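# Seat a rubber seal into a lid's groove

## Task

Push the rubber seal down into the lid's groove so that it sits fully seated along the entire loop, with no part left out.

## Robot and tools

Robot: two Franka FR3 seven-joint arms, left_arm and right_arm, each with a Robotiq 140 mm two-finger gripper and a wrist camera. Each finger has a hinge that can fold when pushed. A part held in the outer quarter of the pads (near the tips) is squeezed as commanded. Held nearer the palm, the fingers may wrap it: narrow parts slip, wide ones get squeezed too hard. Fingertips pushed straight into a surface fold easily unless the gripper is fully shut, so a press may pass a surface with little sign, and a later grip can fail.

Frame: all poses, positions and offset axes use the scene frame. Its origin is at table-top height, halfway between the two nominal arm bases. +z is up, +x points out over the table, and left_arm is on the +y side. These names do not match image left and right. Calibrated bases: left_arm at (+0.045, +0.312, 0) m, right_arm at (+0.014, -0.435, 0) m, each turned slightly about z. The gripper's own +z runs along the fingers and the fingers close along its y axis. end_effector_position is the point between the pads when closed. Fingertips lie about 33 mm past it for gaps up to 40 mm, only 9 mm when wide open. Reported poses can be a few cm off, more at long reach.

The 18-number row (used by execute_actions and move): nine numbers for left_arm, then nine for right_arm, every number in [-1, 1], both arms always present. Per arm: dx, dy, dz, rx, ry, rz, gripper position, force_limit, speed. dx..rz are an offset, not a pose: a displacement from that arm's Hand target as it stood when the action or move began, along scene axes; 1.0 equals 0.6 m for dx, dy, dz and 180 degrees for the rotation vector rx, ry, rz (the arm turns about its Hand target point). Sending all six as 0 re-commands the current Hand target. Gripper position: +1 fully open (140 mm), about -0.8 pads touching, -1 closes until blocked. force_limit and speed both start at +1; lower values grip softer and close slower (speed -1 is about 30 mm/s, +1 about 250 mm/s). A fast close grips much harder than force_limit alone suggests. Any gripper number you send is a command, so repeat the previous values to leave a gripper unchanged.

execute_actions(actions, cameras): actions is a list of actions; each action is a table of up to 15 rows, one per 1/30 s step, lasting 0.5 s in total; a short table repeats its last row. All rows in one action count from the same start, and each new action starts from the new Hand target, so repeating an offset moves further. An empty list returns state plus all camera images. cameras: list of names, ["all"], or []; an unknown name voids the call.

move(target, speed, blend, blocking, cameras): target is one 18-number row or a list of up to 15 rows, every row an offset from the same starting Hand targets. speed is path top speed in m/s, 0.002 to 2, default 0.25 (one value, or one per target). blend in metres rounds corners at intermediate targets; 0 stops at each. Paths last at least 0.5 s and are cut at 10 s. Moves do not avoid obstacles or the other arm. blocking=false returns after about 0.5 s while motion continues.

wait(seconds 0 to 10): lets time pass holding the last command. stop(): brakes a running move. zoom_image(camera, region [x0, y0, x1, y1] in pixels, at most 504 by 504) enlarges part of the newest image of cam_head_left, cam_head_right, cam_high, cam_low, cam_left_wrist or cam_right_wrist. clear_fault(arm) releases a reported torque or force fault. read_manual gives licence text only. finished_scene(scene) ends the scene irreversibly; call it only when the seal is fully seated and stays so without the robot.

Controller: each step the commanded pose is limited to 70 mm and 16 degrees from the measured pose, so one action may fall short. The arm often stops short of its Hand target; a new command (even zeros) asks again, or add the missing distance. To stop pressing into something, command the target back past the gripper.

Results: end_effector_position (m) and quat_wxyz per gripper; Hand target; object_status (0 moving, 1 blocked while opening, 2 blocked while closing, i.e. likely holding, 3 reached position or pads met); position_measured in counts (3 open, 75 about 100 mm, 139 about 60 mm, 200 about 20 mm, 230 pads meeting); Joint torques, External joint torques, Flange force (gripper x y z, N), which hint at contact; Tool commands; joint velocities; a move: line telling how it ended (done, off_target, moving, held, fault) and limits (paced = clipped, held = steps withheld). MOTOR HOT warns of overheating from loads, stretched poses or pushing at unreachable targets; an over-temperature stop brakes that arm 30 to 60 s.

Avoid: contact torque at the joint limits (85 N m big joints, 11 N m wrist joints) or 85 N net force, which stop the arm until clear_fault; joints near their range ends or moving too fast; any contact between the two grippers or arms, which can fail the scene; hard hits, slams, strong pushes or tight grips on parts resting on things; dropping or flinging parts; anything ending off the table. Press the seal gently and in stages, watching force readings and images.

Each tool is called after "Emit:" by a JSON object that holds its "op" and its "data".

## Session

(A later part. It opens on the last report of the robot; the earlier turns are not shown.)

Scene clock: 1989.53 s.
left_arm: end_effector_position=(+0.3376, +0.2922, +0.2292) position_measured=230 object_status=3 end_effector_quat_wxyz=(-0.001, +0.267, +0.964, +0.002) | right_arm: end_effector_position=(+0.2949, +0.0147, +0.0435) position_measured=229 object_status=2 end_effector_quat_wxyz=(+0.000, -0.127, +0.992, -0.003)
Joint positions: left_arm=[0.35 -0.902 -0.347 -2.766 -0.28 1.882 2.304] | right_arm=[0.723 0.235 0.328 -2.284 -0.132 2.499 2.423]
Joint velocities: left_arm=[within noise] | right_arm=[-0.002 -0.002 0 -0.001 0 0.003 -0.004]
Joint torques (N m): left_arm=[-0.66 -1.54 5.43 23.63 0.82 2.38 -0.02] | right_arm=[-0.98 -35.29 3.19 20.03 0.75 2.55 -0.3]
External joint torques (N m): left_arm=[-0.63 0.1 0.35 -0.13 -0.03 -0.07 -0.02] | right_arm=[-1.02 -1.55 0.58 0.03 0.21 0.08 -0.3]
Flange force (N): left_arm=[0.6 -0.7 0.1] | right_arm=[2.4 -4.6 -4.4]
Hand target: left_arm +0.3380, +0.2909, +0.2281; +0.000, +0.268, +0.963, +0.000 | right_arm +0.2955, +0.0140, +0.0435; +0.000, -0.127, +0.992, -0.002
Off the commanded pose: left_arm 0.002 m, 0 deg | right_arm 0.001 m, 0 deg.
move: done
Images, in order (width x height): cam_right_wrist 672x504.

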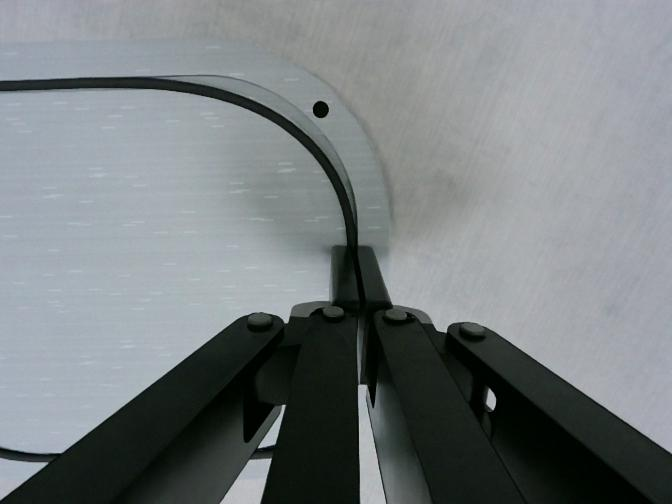

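Emit:
{"op": "move", "data": {"target": [[0,0,0,0,0,0,-1,-1,-1,0,-0.001,-0.003,0,0,0,-1,0.1,-1],[0,0,0,0,0,0,-1,-1,-1,0,-0.001,-0.002,0,0,0,-0.65,-1,-1],[0,0,0,0,0,0,-1,-1,-1,0,-0.001,0.04,0,0,0,-0.65,-1,-1],[0,0,0,0,0,0,-1,-1,-1,0,0,0.04,0,0,0,-1,-1,0],[0,0,0,0,0,0,-1,-1,-1,0,0,-0.0045,0,0,0,-1,-1,0],[0,0,0,0,0,0,-1,-1,-1,0,0,0.0208,0,0,0,-1,-1,0],[0,0,0,0,0,0,-1,-1,-1,0.0226,0.0059,0.0208,0,0,0,-1,-1,0],[0,0,0,0,0,0,-1,-1,-1,0.0226,0.0059,-0.005,0,0,0,-1,-1,0],[0,0,0,0,0,0,-1,-1,-1,0.0226,0.0059,0.0208,0,0,0,-1,-1,0],[0,0,0,0,0,0,-1,-1,-1,-0.0317,-0.0078,0.0208,0,0,0,-1,-1,0],[0,0,0,0,0,0,-1,-1,-1,-0.0317,-0.0078,-0.0042,0,0,0,-1,-1,0],[0,0,0,0,0,0,-1,-1,-1,-0.0317,-0.0078,0.0208,0,0,0,-1,-1,0]], "speed": 0.1, "blend": [0,0,0,0,0,0.002,0.002,0,0.002,0.002,0,0]}}

Emit:
{"op": "move", "data": {"target": [[0,0,0,0,0,0,-1,-1,-1,-0.0244,-0.0224,0,0,0,0,-1,-1,0],[0,0,0,0,0,0,-1,-1,-1,-0.0244,-0.0224,-0.0215,0,0,0,-1,-1,0],[0,0,0,0,0,0,-1,-1,-1,-0.0311,-0.0109,-0.0215,0,0,0,-1,-1,0],[0,0,0,0,0,0,-1,-1,-1,-0.0286,-0.0152,-0.025,0,0,0,-1,-1,0],[0,0,0,0,0,0,-1,-1,-1,-0.0286,-0.0152,0,0,0,0,-1,-1,0],[0,0,0,0,0,0,-1,-1,-1,-0.0462,-0.0497,0,0,0,0,-1,-1,0],[0,0,0,0,0,0,-1,-1,-1,-0.0462,-0.0497,-0.0215,0,0,0,-1,-1,0],[0,0,0,0,0,0,-1,-1,-1,-0.0588,-0.0387,-0.0215,0,0,0,-1,-1,0],[0,0,0,0,0,0,-1,-1,-1,-0.055,-0.042,-0.025,0,0,0,-1,-1,0],[0,0,0,0,0,0,-1,-1,-1,-0.055,-0.042,0,0,0,0,-1,-1,0],[0,0,0,0,0,0,-1,-1,-1,-0.054,-0.0765,0,0,0,0,-1,-1,0],[0,0,0,0,0,0,-1,-1,-1,-0.054,-0.0765,-0.0215,0,0,0,-1,-1,0],[0,0,0,0,0,0,-1,-1,-1,-0.0683,-0.072,-0.0215,0,0,0,-1,-1,0],[0,0,0,0,0,0,-1,-1,-1,-0.0635,-0.0735,-0.025,0,0,0,-1,-1,0],[0,0,0,0,0,0,-1,-1,-1,-0.0635,-0.0735,0,0,0,0,-1,-1,0]], "speed": 0.12, "blend": [0.002,0.001,0.001,0,0.002,0.002,0.001,0.001,0,0.002,0.002,0.001,0.001,0,0.002]}}

Emit:
{"op": "move", "data": {"target": [0,0,0,0,0,0,-1,-1,-1,0.14,-0.06,0.12,0,0,0,-1,-1,0], "cameras": ["cam_right_wrist"]}}

Emit:
{"op": "zoom_image", "data": {"camera": "cam_right_wrist", "region": [60, 0, 560, 330]}}

Scene clock: 2026.73 s.
left_arm: end_effector_position=(+0.3376, +0.2922, +0.2292) position_measured=230 object_status=3 end_effector_quat_wxyz=(-0.001, +0.267, +0.964, +0.002) | right_arm: end_effector_position=(+0.2767, +0.0099, +0.0556) position_measured=233 object_status=3 end_effector_quat_wxyz=(+0.001, -0.127, +0.992, -0.002)
Joint positions: left_arm=[0.35 -0.902 -0.347 -2.766 -0.28 1.882 2.304] | right_arm=[0.729 0.174 0.347 -2.332 -0.103 2.492 2.428]
Joint velocities: left_arm=[within noise] | right_arm=[0.001 0.001 -0.001 0 0 -0.004 0]
Joint torques (N m): left_arm=[-0.65 -1.56 5.39 23.64 0.83 2.36 -0.02] | right_arm=[-0.36 -32.89 2.86 21.07 0.97 2.19 -0.25]
External joint torques (N m): left_arm=[-0.68 0.08 0.23 -0.11 -0.04 -0.09 -0.02] | right_arm=[-0.33 -1.21 0.93 0.89 0.41 -0.29 -0.25]
Flange force (N): left_arm=[0.5 -1.0 0.1] | right_arm=[0.2 -0.8 -5.0]
Hand target: left_arm +0.3380, +0.2909, +0.2281; +0.000, +0.268, +0.963, +0.000 | right_arm +0.2764, +0.0093, +0.0560; +0.000, -0.127, +0.992, -0.002
Off the commanded pose: left_arm 0.002 m, 0 deg | right_arm 0.001 m, 0 deg.
move: done

Scene clock: 2030.03 s.
left_arm: end_effector_position=(+0.3376, +0.2922, +0.2292) position_measured=230 object_status=3 end_effector_quat_wxyz=(-0.001, +0.267, +0.964, +0.002) | right_arm: end_effector_position=(+0.2395, -0.0349, +0.0555) position_measured=233 object_status=3 end_effector_quat_wxyz=(+0.001, -0.125, +0.992, -0.002)
Joint positions: left_arm=[0.35 -0.902 -0.347 -2.766 -0.28 1.882 2.304] | right_arm=[0.726 0.025 0.372 -2.527 -0.022 2.548 2.394]
Joint velocities: left_arm=[within noise] | right_arm=[0 0 0 0 0.001 -0.003 -0.006]
Joint torques (N m): left_arm=[-0.66 -1.52 5.43 23.64 0.83 2.37 -0.03] | right_arm=[-0.06 -27.1 1.34 20.32 0.85 2.22 -0.26]
External joint torques (N m): left_arm=[-0.71 0.19 0.25 -0.19 -0.03 -0.1 -0.03] | right_arm=[0 -1.15 1.13 0.84 0.34 -0.24 -0.26]
Flange force (N): left_arm=[0.3 -0.8 0.3] | right_arm=[1.2 -0.5 -5.1]
Hand target: left_arm +0.3380, +0.2909, +0.2281; +0.000, +0.268, +0.963, +0.000 | right_arm +0.2383, -0.0348, +0.0560; +0.000, -0.127, +0.992, -0.002
Off the commanded pose: left_arm 0.002 m, 0 deg | right_arm 0.001 m, 0 deg.
move: done

Scene clock: 2031.87 s.
left_arm: end_effector_position=(+0.3376, +0.2922, +0.2292) position_measured=230 object_status=3 end_effector_quat_wxyz=(-0.001, +0.267, +0.964, +0.002) | right_arm: end_effector_position=(+0.3234, -0.0709, +0.1285) position_measured=233 object_status=3 end_effector_quat_wxyz=(+0.002, -0.126, +0.992, -0.002)
Joint positions: left_arm=[0.35 -0.902 -0.347 -2.766 -0.28 1.882 2.304] | right_arm=[0.646 -0.083 0.264 -2.419 0.023 2.339 2.171]
Joint velocities: left_arm=[within noise] | right_arm=[-0.001 -0.001 -0.001 0.001 0 0 -0.006]
Joint torques (N m): left_arm=[-0.67 -1.54 5.39 23.63 0.82 2.37 -0.05] | right_arm=[-0.14 -26.17 -0.25 23.48 0.97 2.18 -0.36]
External joint torques (N m): left_arm=[-0.7 0.16 0.23 -0.1 -0.04 -0.08 -0.05] | right_arm=[-0.08 -0.1 0.53 1.18 0.33 -0.3 -0.36]
Flange force (N): left_arm=[0.2 -0.8 0.2] | right_arm=[-2.7 1.7 -2.4]
Hand target: left_arm +0.3380, +0.2909, +0.2281; +0.000, +0.268, +0.963, +0.000 | right_arm +0.3223, -0.0708, +0.1280; +0.000, -0.127, +0.992, -0.002
Off the commanded pose: left_arm 0.002 m, 0 deg | right_arm 0.001 m, 0 deg.
move: done
Images, in order (width x height): cam_right_wrist 672x504.

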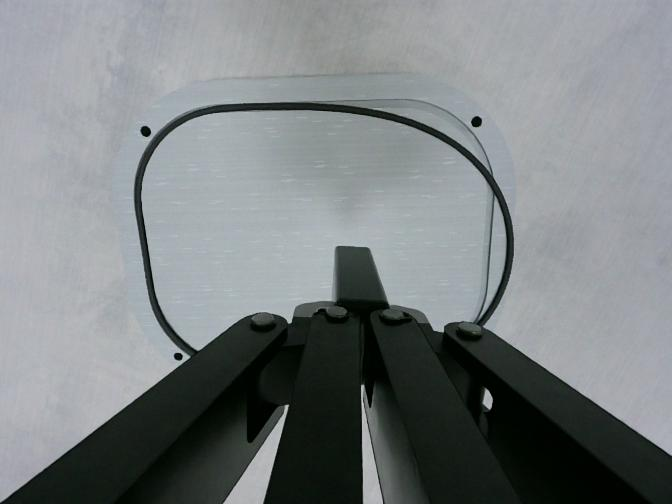

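Scaled by 1.008 from the camera's 672x504 image, which has a finer 960x720 frame.

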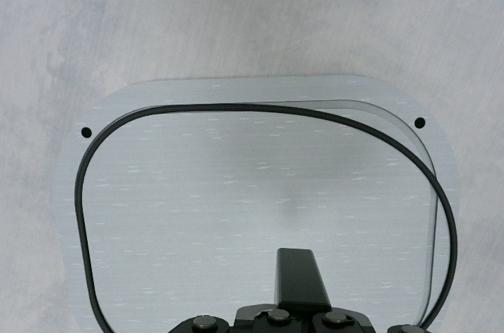

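Emit:
{"op": "move", "data": {"target": [[0,0,0,0,0,0,-1,-1,-1,-0.1038,0.0713,-0.03,0,0,0.26,-0.45,-1,0],[0,0,0,0,0,0,-1,-1,-1,-0.1038,0.0713,-0.1425,0,0,0.26,-0.45,-1,0]], "cameras": ["cam_right_wrist"]}}

Scene clock: 2045.00 s.
left_arm: end_effector_position=(+0.3376, +0.2922, +0.2292) position_measured=230 object_status=3 end_effector_quat_wxyz=(-0.001, +0.267, +0.964, +0.002) | right_arm: end_effector_position=(+0.2596, -0.0288, +0.0429) position_measured=186 object_status=3 end_effector_quat_wxyz=(-0.001, -0.511, +0.859, -0.002)
Joint positions: left_arm=[0.35 -0.902 -0.347 -2.766 -0.28 1.882 2.304] | right_arm=[0.781 0.096 0.284 -2.479 -0.054 2.567 1.564]
Joint velocities: left_arm=[within noise] | right_arm=[0 0 0.002 0 -0.001 0.002 0.005]
Joint torques (N m): left_arm=[-0.63 -1.6 5.44 23.64 0.81 2.36 -0.05] | right_arm=[-0.1 -28.72 1.33 20.42 0.11 2.5 0.02]
External joint torques (N m): left_arm=[-0.62 0.09 0.31 -0.15 -0.05 -0.1 -0.05] | right_arm=[0 0.05 0.58 1.39 -0.35 0.07 0.02]
Flange force (N): left_arm=[0.6 -0.9 0.1] | right_arm=[-5.0 0.4 0.3]
Hand target: left_arm +0.3380, +0.2909, +0.2281; +0.000, +0.268, +0.963, +0.000 | right_arm +0.2601, -0.0280, +0.0425; +0.000, -0.511, +0.860, -0.002
Off the commanded pose: left_arm 0.002 m, 0 deg | right_arm 0.001 m, 0 deg.
move: done
Images, in order (width x height): cam_right_wrist 672x504.

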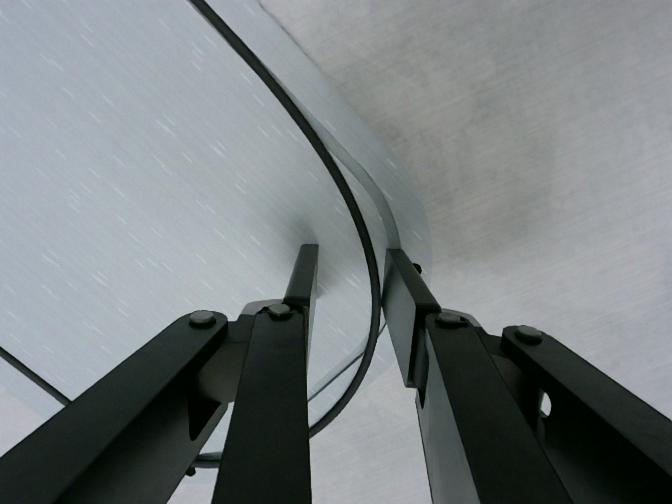

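Emit:
{"op": "move", "data": {"target": [[0,0,0,0,0,0,-1,-1,-1,0,0,-0.0003,0,0,0,-1,0.1,-1],[0,0,0,0,0,0,-1,-1,-1,-0.0351,0.0192,0.001,0,0,0,-1,0.1,-1],[0,0,0,0,0,0,-1,-1,-1,-0.0256,0.014,0.001,0,0,0,-1,0.1,-1]], "speed": 0.06, "cameras": ["cam_right_wrist"]}}

Scene clock: 2052.63 s.
left_arm: end_effector_position=(+0.3376, +0.2922, +0.2292) position_measured=230 object_status=3 end_effector_quat_wxyz=(-0.001, +0.267, +0.964, +0.002) | right_arm: end_effector_position=(+0.2434, -0.0190, +0.0430) position_measured=228 object_status=2 end_effector_quat_wxyz=(+0.000, -0.510, +0.860, -0.001)
Joint positions: left_arm=[0.35 -0.902 -0.347 -2.766 -0.28 1.882 2.304] | right_arm=[0.809 0.096 0.295 -2.478 -0.055 2.568 1.609]
Joint torques (N m): left_arm=[-0.67 -1.56 5.4 23.61 0.82 2.37 -0.03] | right_arm=[-0.12 -29.35 1.23 20.01 0.24 2.35 -0.17]
External joint torques (N m): left_arm=[-0.71 0.07 0.23 -0.17 -0.04 -0.09 -0.03] | right_arm=[-0.07 -0.62 0.39 0.92 -0.21 -0.1 -0.17]
Flange force (N): left_arm=[0.7 -1.1 0.2] | right_arm=[-1.6 -0.1 -2.0]
Hand target: left_arm +0.3380, +0.2909, +0.2281; +0.000, +0.268, +0.963, +0.000 | right_arm +0.2447, -0.0196, +0.0431; +0.000, -0.511, +0.860, -0.002
Off the commanded pose: left_arm 0.002 m, 0 deg | right_arm 0.001 m, 0 deg.
move: done
Images, in order (width x height): cam_right_wrist 672x504.

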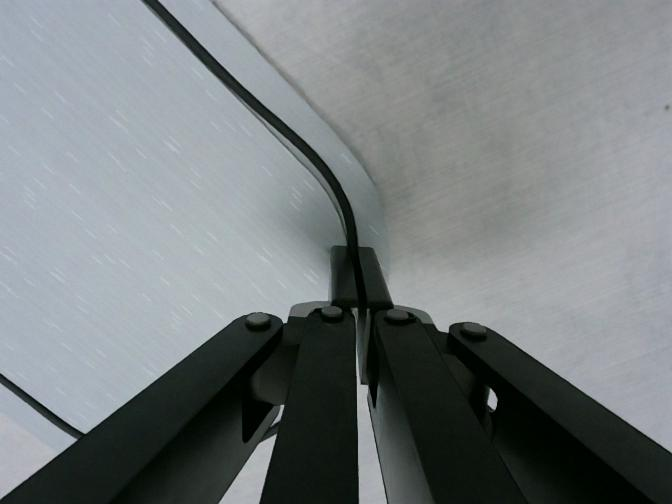

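Emit:
{"op": "move", "data": {"target": [[0,0,0,0,0,0,-1,-1,-1,0.003,-0.0016,-0.002,0,0,0,-1,0.1,-1],[0,0,0,0,0,0,-1,-1,-1,0.003,-0.0016,-0.001,0,0,0,-0.65,-1,-1],[0,0,0,0,0,0,-1,-1,-1,0.003,-0.0016,0.04,0,0,0,-0.65,-1,-1],[0,0,0,0,0,0,-1,-1,-1,0.002,-0.001,0.04,0,0,0,-1,-1,0],[0,0,0,0,0,0,-1,-1,-1,0.002,-0.001,-0.004,0,0,0,-1,-1,0],[0,0,0,0,0,0,-1,-1,-1,0.002,-0.001,0.06,0,0,0,-1,-1,0],[0,0,0,0,0,0,-1,-1,-1,0.09,0.03,0.08,0,0,-0.26,-1,-1,0],[0,0,0,0,0,0,-1,-1,-1,0.09,0.04,0.03,0,0,-0.26,-1,-1,0]], "speed": [0.1,0.1,0.1,0.1,0.1,0.15,0.25,0.2], "cameras": ["cam_right_wrist"]}}

Scene clock: 2067.23 s.
left_arm: end_effector_position=(+0.3376, +0.2922, +0.2292) position_measured=230 object_status=3 end_effector_quat_wxyz=(-0.001, +0.267, +0.964, +0.002) | right_arm: end_effector_position=(+0.2981, +0.0037, +0.0615) position_measured=233 object_status=3 end_effector_quat_wxyz=(-0.002, -0.128, +0.992, -0.002)
Joint positions: left_arm=[0.35 -0.902 -0.347 -2.766 -0.28 1.882 2.304] | right_arm=[0.84 0.171 0.196 -2.305 -0.053 2.467 2.347]
Joint velocities: left_arm=[within noise] | right_arm=[0 0.001 0 0 0 0.001 0.006]
Joint torques (N m): left_arm=[-0.67 -1.57 5.45 23.61 0.83 2.37 -0.01] | right_arm=[0.21 -33.67 1.54 21.79 0.2 2.57 0.15]
External joint torques (N m): left_arm=[-0.65 0.1 0.32 -0.19 -0.02 -0.09 -0.01] | right_arm=[0.23 -0.26 0.37 1.29 -0.36 0.12 0.15]
Flange force (N): left_arm=[0.7 -0.8 0.2] | right_arm=[-2.4 3.4 -0.5]
Hand target: left_arm +0.3380, +0.2909, +0.2281; +0.000, +0.268, +0.963, +0.000 | right_arm +0.2987, +0.0044, +0.0611; +0.000, -0.127, +0.992, -0.002
Off the commanded pose: left_arm 0.002 m, 0 deg | right_arm 0.001 m, 0 deg.
move: done
Images, in order (width x height): cam_right_wrist 672x504.

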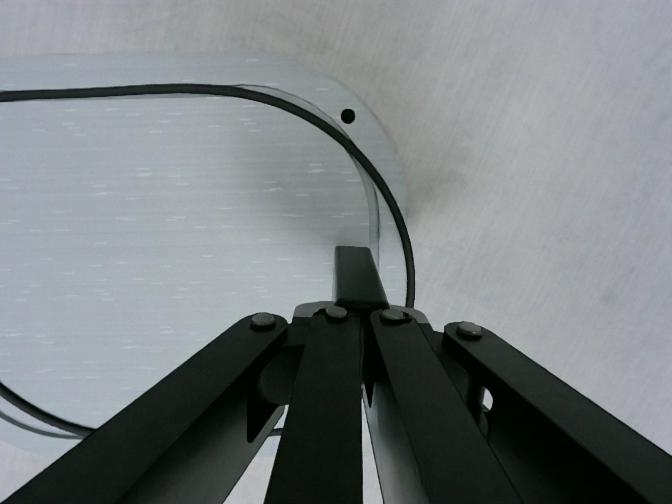

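Emit:
{"op": "move", "data": {"target": [[0,0,0,0,0,0,-1,-1,-1,-0.0115,0.0435,0.02,0,0,0,-0.5,-1,0],[0,0,0,0,0,0,-1,-1,-1,-0.0115,0.0435,-0.031,0,0,0,-0.5,-1,0],[0,0,0,0,0,0,-1,-1,-1,-0.0115,0.0435,-0.031,0,0,0,-1,0.1,-1],[0,0,0,0,0,0,-1,-1,-1,-0.0115,0.0435,-0.0268,0,0,0,-1,0.1,-1],[0,0,0,0,0,0,-1,-1,-1,-0.005,0.0193,-0.0268,0,0,0,-1,0.1,-1]], "speed": [0.15,0.12,0.1,0.06,0.06], "cameras": ["cam_right_wrist"]}}

Scene clock: 2081.97 s.
left_arm: end_effector_position=(+0.3376, +0.2922, +0.2292) position_measured=230 object_status=3 end_effector_quat_wxyz=(-0.001, +0.267, +0.964, +0.002) | right_arm: end_effector_position=(+0.2955, +0.0156, +0.0445) position_measured=228 object_status=2 end_effector_quat_wxyz=(+0.000, -0.126, +0.992, -0.004)
Joint positions: left_arm=[0.35 -0.902 -0.347 -2.766 -0.28 1.882 2.304] | right_arm=[0.861 0.228 0.192 -2.279 -0.078 2.495 2.387]
Joint velocities: left_arm=[within noise] | right_arm=[-0.001 0.001 -0.001 -0.001 0 0.001 -0.007]
Joint torques (N m): left_arm=[-0.67 -1.53 5.42 23.66 0.83 2.38 0.01] | right_arm=[-0.53 -36.43 2.77 20.51 0.85 2.55 -0.21]
External joint torques (N m): left_arm=[-0.69 0.19 0.27 -0.14 -0.03 -0.09 0.01] | right_arm=[-0.54 -1.65 1.2 0.53 0.31 0.12 -0.21]
Flange force (N): left_arm=[0.3 -0.6 0.2] | right_arm=[1.7 -2.3 -4.2]
Hand target: left_arm +0.3380, +0.2909, +0.2281; +0.000, +0.268, +0.963, +0.000 | right_arm +0.2957, +0.0160, +0.0450; +0.000, -0.127, +0.992, -0.002
Off the commanded pose: left_arm 0.002 m, 0 deg | right_arm 0.001 m, 0 deg.
move: done
Images, in order (width x height): cam_right_wrist 672x504.

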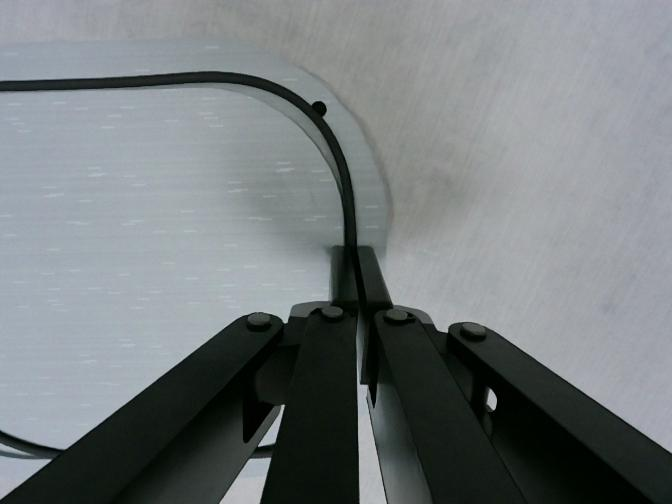

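Emit:
{"op": "move", "data": {"target": [[0,0,0,0,0,0,-1,-1,-1,0,-0.001,-0.0055,0,0,0,-1,0.1,-1],[0,0,0,0,0,0,-1,-1,-1,0,-0.001,-0.004,0,0,0,-0.65,-1,-1],[0,0,0,0,0,0,-1,-1,-1,0,-0.001,0.04,0,0,0,-0.65,-1,-1],[0,0,0,0,0,0,-1,-1,-1,0,-0.002,0.04,0,0,0,-1,-1,0],[0,0,0,0,0,0,-1,-1,-1,0,-0.002,-0.008,0,0,0,-1,-1,0],[0,0,0,0,0,0,-1,-1,-1,0,-0.002,0.0183,0,0,0,-1,-1,0],[0,0,0,0,0,0,-1,-1,-1,-0.0317,-0.0088,0.0183,0,0,0,-1,-1,0],[0,0,0,0,0,0,-1,-1,-1,-0.0317,-0.0088,-0.0072,0,0,0,-1,-1,0],[0,0,0,0,0,0,-1,-1,-1,-0.0317,-0.0088,0.0183,0,0,0,-1,-1,0]], "speed": 0.1, "cameras": ["cam_right_wrist"]}}

Emit:
{"op": "move", "data": {"target": [[0,0,0,0,0,0,-1,-1,-1,-0.0319,-0.0095,0,0,0,0,-1,-1,0],[0,0,0,0,0,0,-1,-1,-1,-0.0319,-0.0095,-0.0215,0,0,0,-1,-1,0],[0,0,0,0,0,0,-1,-1,-1,-0.027,-0.018,-0.0215,0,0,0,-1,-1,0],[0,0,0,0,0,0,-1,-1,-1,-0.0286,-0.0152,-0.0255,0,0,0,-1,-1,0],[0,0,0,0,0,0,-1,-1,-1,-0.0286,-0.0152,0,0,0,0,-1,-1,0],[0,0,0,0,0,0,-1,-1,-1,-0.0625,-0.0354,0,0,0,0,-1,-1,0],[0,0,0,0,0,0,-1,-1,-1,-0.0625,-0.0354,-0.0215,0,0,0,-1,-1,0],[0,0,0,0,0,0,-1,-1,-1,-0.05,-0.0464,-0.0215,0,0,0,-1,-1,0],[0,0,0,0,0,0,-1,-1,-1,-0.055,-0.042,-0.0255,0,0,0,-1,-1,0],[0,0,0,0,0,0,-1,-1,-1,-0.055,-0.042,0,0,0,0,-1,-1,0],[0,0,0,0,0,0,-1,-1,-1,-0.0683,-0.072,0,0,0,0,-1,-1,0],[0,0,0,0,0,0,-1,-1,-1,-0.0683,-0.072,-0.0215,0,0,0,-1,-1,0],[0,0,0,0,0,0,-1,-1,-1,-0.0588,-0.075,-0.0215,0,0,0,-1,-1,0],[0,0,0,0,0,0,-1,-1,-1,-0.0635,-0.0735,-0.0255,0,0,0,-1,-1,0],[0,0,0,0,0,0,-1,-1,-1,-0.0635,-0.0735,0,0,0,0,-1,-1,0]], "speed": 0.12, "blend": [0.002,0.001,0.001,0,0.002,0.002,0.001,0.001,0,0.002,0.002,0.001,0.001,0,0.002]}}

Emit:
{"op": "move", "data": {"target": [0,0,0,0,0,0,-1,-1,-1,0.16,-0.05,0.13,0,0,0,-1,-1,0], "cameras": ["cam_right_wrist"]}}

Emit:
{"op": "zoom_image", "data": {"camera": "cam_right_wrist", "region": [60, 0, 560, 370]}}

Scene clock: 2106.40 s.
left_arm: end_effector_position=(+0.3376, +0.2922, +0.2292) position_measured=230 object_status=3 end_effector_quat_wxyz=(-0.001, +0.267, +0.964, +0.002) | right_arm: end_effector_position=(+0.2776, +0.0109, +0.0556) position_measured=233 object_status=3 end_effector_quat_wxyz=(+0.001, -0.128, +0.992, -0.002)
Joint positions: left_arm=[0.35 -0.902 -0.347 -2.766 -0.28 1.882 2.304] | right_arm=[0.872 0.17 0.206 -2.328 -0.063 2.492 2.398]
Joint velocities: left_arm=[within noise] | right_arm=[-0.001 0 0 0 0.001 -0.004 0]
Joint torques (N m): left_arm=[-0.67 -1.53 5.42 23.68 0.83 2.36 -0.02] | right_arm=[-0.06 -34.19 2.32 21.07 0.9 2.27 -0.17]
External joint torques (N m): left_arm=[-0.68 0.09 0.27 -0.12 -0.03 -0.11 -0.02] | right_arm=[-0.01 -1.12 1.14 0.82 0.35 -0.2 -0.17]
Flange force (N): left_arm=[0.6 -0.9 0.0] | right_arm=[0.4 0.1 -3.8]
Hand target: left_arm +0.3380, +0.2909, +0.2281; +0.000, +0.268, +0.963, +0.000 | right_arm +0.2767, +0.0107, +0.0560; +0.000, -0.127, +0.992, -0.002
Off the commanded pose: left_arm 0.002 m, 0 deg | right_arm 0.001 m, 0 deg.
move: done
Images, in order (width x height): cam_right_wrist 672x504.

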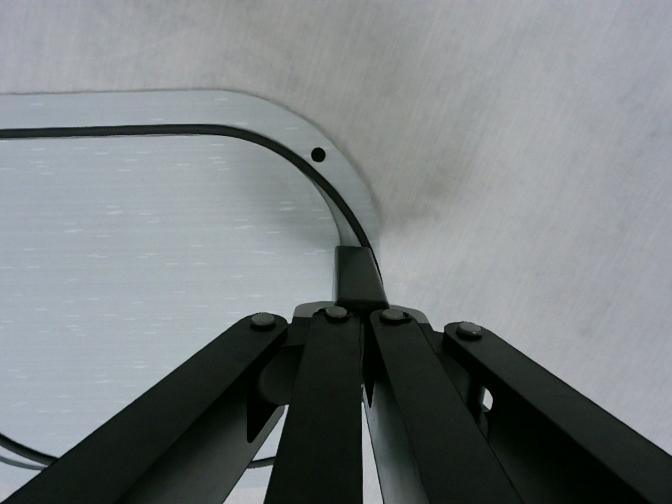

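Scene clock: 2109.63 s.
left_arm: end_effector_position=(+0.3376, +0.2922, +0.2292) position_measured=230 object_status=3 end_effector_quat_wxyz=(-0.001, +0.267, +0.964, +0.002) | right_arm: end_effector_position=(+0.2393, -0.0331, +0.0556) position_measured=233 object_status=3 end_effector_quat_wxyz=(+0.001, -0.126, +0.992, -0.002)
Joint positions: left_arm=[0.35 -0.902 -0.347 -2.766 -0.28 1.882 2.304] | right_arm=[0.883 0.027 0.219 -2.522 -0.017 2.547 2.391]
Joint velocities: left_arm=[within noise] | right_arm=[0 -0.001 -0.001 -0.002 0.001 -0.004 -0.005]
Joint torques (N m): left_arm=[-0.7 -1.53 5.38 23.64 0.82 2.36 -0.03] | right_arm=[-0.07 -28.5 0.92 20.41 0.86 2.21 -0.19]
External joint torques (N m): left_arm=[-0.72 0.24 0.22 -0.26 -0.04 -0.12 -0.03] | right_arm=[-0.13 -0.97 0.67 0.85 0.36 -0.27 -0.19]
Flange force (N): left_arm=[0.3 -0.8 0.5] | right_arm=[0.1 0.1 -4.0]
Hand target: left_arm +0.3380, +0.2909, +0.2281; +0.000, +0.268, +0.963, +0.000 | right_arm +0.2386, -0.0334, +0.0560; +0.000, -0.127, +0.992, -0.002
Off the commanded pose: left_arm 0.002 m, 0 deg | right_arm 0.001 m, 0 deg.
move: done

Scene clock: 2111.50 s.
left_arm: end_effector_position=(+0.3376, +0.2922, +0.2292) position_measured=230 object_status=3 end_effector_quat_wxyz=(-0.001, +0.267, +0.964, +0.002) | right_arm: end_effector_position=(+0.3355, -0.0631, +0.1349) position_measured=233 object_status=3 end_effector_quat_wxyz=(+0.002, -0.126, +0.992, -0.002)
Joint positions: left_arm=[0.35 -0.902 -0.347 -2.766 -0.28 1.882 2.304] | right_arm=[0.791 -0.054 0.111 -2.369 0.001 2.316 2.177]
Joint velocities: left_arm=[within noise] | right_arm=[0.001 -0.001 0.001 0 -0.001 -0.001 -0.006]
Joint torques (N m): left_arm=[-0.67 -1.55 5.39 23.68 0.84 2.38 -0.01] | right_arm=[-0.15 -27.92 0.36 23.74 0.99 2.19 -0.35]
External joint torques (N m): left_arm=[-0.68 0.15 0.22 -0.14 -0.02 -0.09 -0.01] | right_arm=[-0.14 0.26 0.59 1.33 0.34 -0.28 -0.35]
Flange force (N): left_arm=[0.3 -0.8 0.2] | right_arm=[-4.2 2.8 -1.7]
Hand target: left_arm +0.3380, +0.2909, +0.2281; +0.000, +0.268, +0.963, +0.000 | right_arm +0.3346, -0.0634, +0.1340; +0.000, -0.127, +0.992, -0.002
Off the commanded pose: left_arm 0.002 m, 0 deg | right_arm 0.001 m, 0 deg.
move: done
Images, in order (width x height): cam_right_wrist 672x504.

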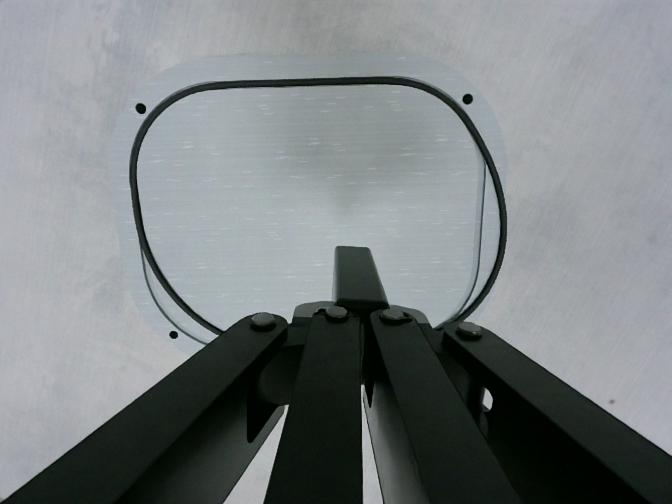

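Scaled by 1.008 from the camera's 672x504 image, which has a finer 960x720 frame.

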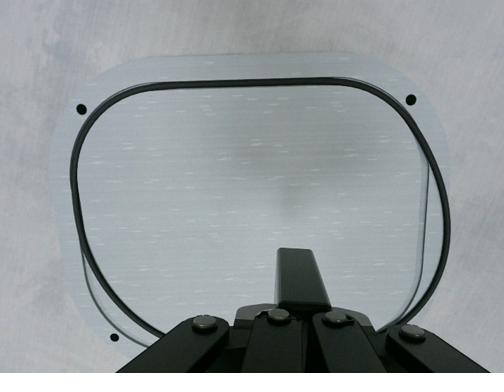

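Emit:
{"op": "move", "data": {"target": [[0,0,0,0,0,0,-1,-1,-1,0.14,-0.154,-0.04,0,0,0.19,-0.45,-1,0],[0,0,0,0,0,0,-1,-1,-1,0.14,-0.154,-0.1515,0,0,0.19,-0.45,-1,0]], "cameras": ["cam_right_wrist"]}}

Scene clock: 2121.77 s.
left_arm: end_effector_position=(+0.3376, +0.2922, +0.2292) position_measured=230 object_status=3 end_effector_quat_wxyz=(-0.001, +0.267, +0.964, +0.002) | right_arm: end_effector_position=(+0.4177, -0.1562, +0.0436) position_measured=186 object_status=3 end_effector_quat_wxyz=(-0.001, -0.413, +0.911, -0.003)
Joint positions: left_arm=[0.35 -0.902 -0.347 -2.766 -0.28 1.882 2.304] | right_arm=[0.705 0.128 -0.055 -2.426 0.002 2.551 1.325]
Joint velocities: left_arm=[within noise] | right_arm=[-0.001 0 -0.001 0 0 0.005 -0.001]
Joint torques (N m): left_arm=[-0.66 -1.57 5.46 23.61 0.83 2.37 0.03] | right_arm=[-0.35 -31.76 0.71 20.75 0.78 2.45 -0.36]
External joint torques (N m): left_arm=[-0.64 0.17 0.34 -0.26 -0.03 -0.1 0.03] | right_arm=[-0.4 -0.12 0.75 1.38 0.33 0 -0.36]
Flange force (N): left_arm=[0.7 -0.6 0.4] | right_arm=[-4.3 -1.8 -0.4]
Hand target: left_arm +0.3380, +0.2909, +0.2281; +0.000, +0.268, +0.963, +0.000 | right_arm +0.4186, -0.1558, +0.0431; +0.000, -0.413, +0.911, -0.002
Off the commanded pose: left_arm 0.002 m, 0 deg | right_arm 0.001 m, 0 deg.
move: done
Images, in order (width x height): cam_right_wrist 672x504.

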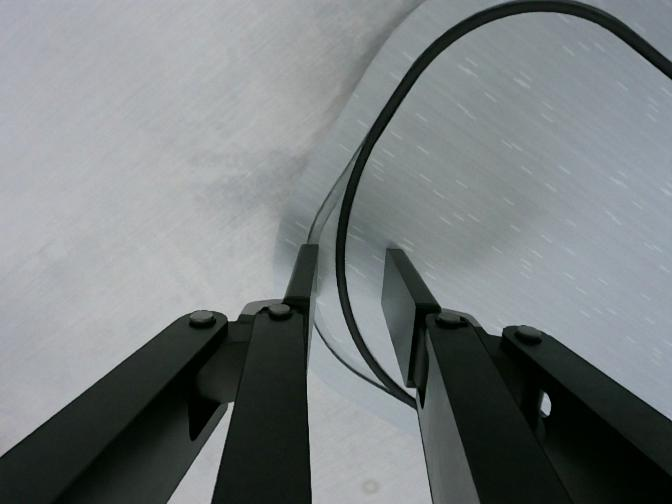

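Emit:
{"op": "move", "data": {"target": [[0,0,0,0,0,0,-1,-1,-1,0,0,-0.0008,0,0,0,-1,0.1,-1],[0,0,0,0,0,0,-1,-1,-1,0.0276,-0.0242,0.0005,0,0,0,-1,0.1,-1],[0,0,0,0,0,0,-1,-1,-1,0.0175,-0.0154,0,0,0,0,-1,0.1,-1]], "speed": 0.06, "cameras": ["cam_right_wrist"]}}

Scene clock: 2129.00 s.
left_arm: end_effector_position=(+0.3376, +0.2922, +0.2292) position_measured=230 object_status=3 end_effector_quat_wxyz=(-0.001, +0.267, +0.964, +0.002) | right_arm: end_effector_position=(+0.4306, -0.1665, +0.0431) position_measured=228 object_status=2 end_effector_quat_wxyz=(+0.000, -0.414, +0.910, -0.003)
Joint positions: left_arm=[0.35 -0.902 -0.347 -2.766 -0.28 1.882 2.304] | right_arm=[0.678 0.14 -0.061 -2.411 0.006 2.55 1.288]
Joint torques (N m): left_arm=[-0.7 -1.54 5.45 23.63 0.83 2.37 -0.03] | right_arm=[0.53 -33.03 1.38 19.77 0.53 2.32 0.19]
External joint torques (N m): left_arm=[-0.72 0.12 0.29 -0.2 -0.03 -0.1 -0.03] | right_arm=[0.62 -0.79 1.59 0.21 0.08 -0.16 0.19]
Flange force (N): left_arm=[0.6 -1.0 0.3] | right_arm=[0.2 2.6 -2.2]
Hand target: left_arm +0.3380, +0.2909, +0.2281; +0.000, +0.268, +0.963, +0.000 | right_arm +0.4291, -0.1650, +0.0431; +0.000, -0.413, +0.911, -0.002
Off the commanded pose: left_arm 0.002 m, 0 deg | right_arm 0.002 m, 0 deg.
move: done
Images, in order (width x height): cam_right_wrist 672x504.

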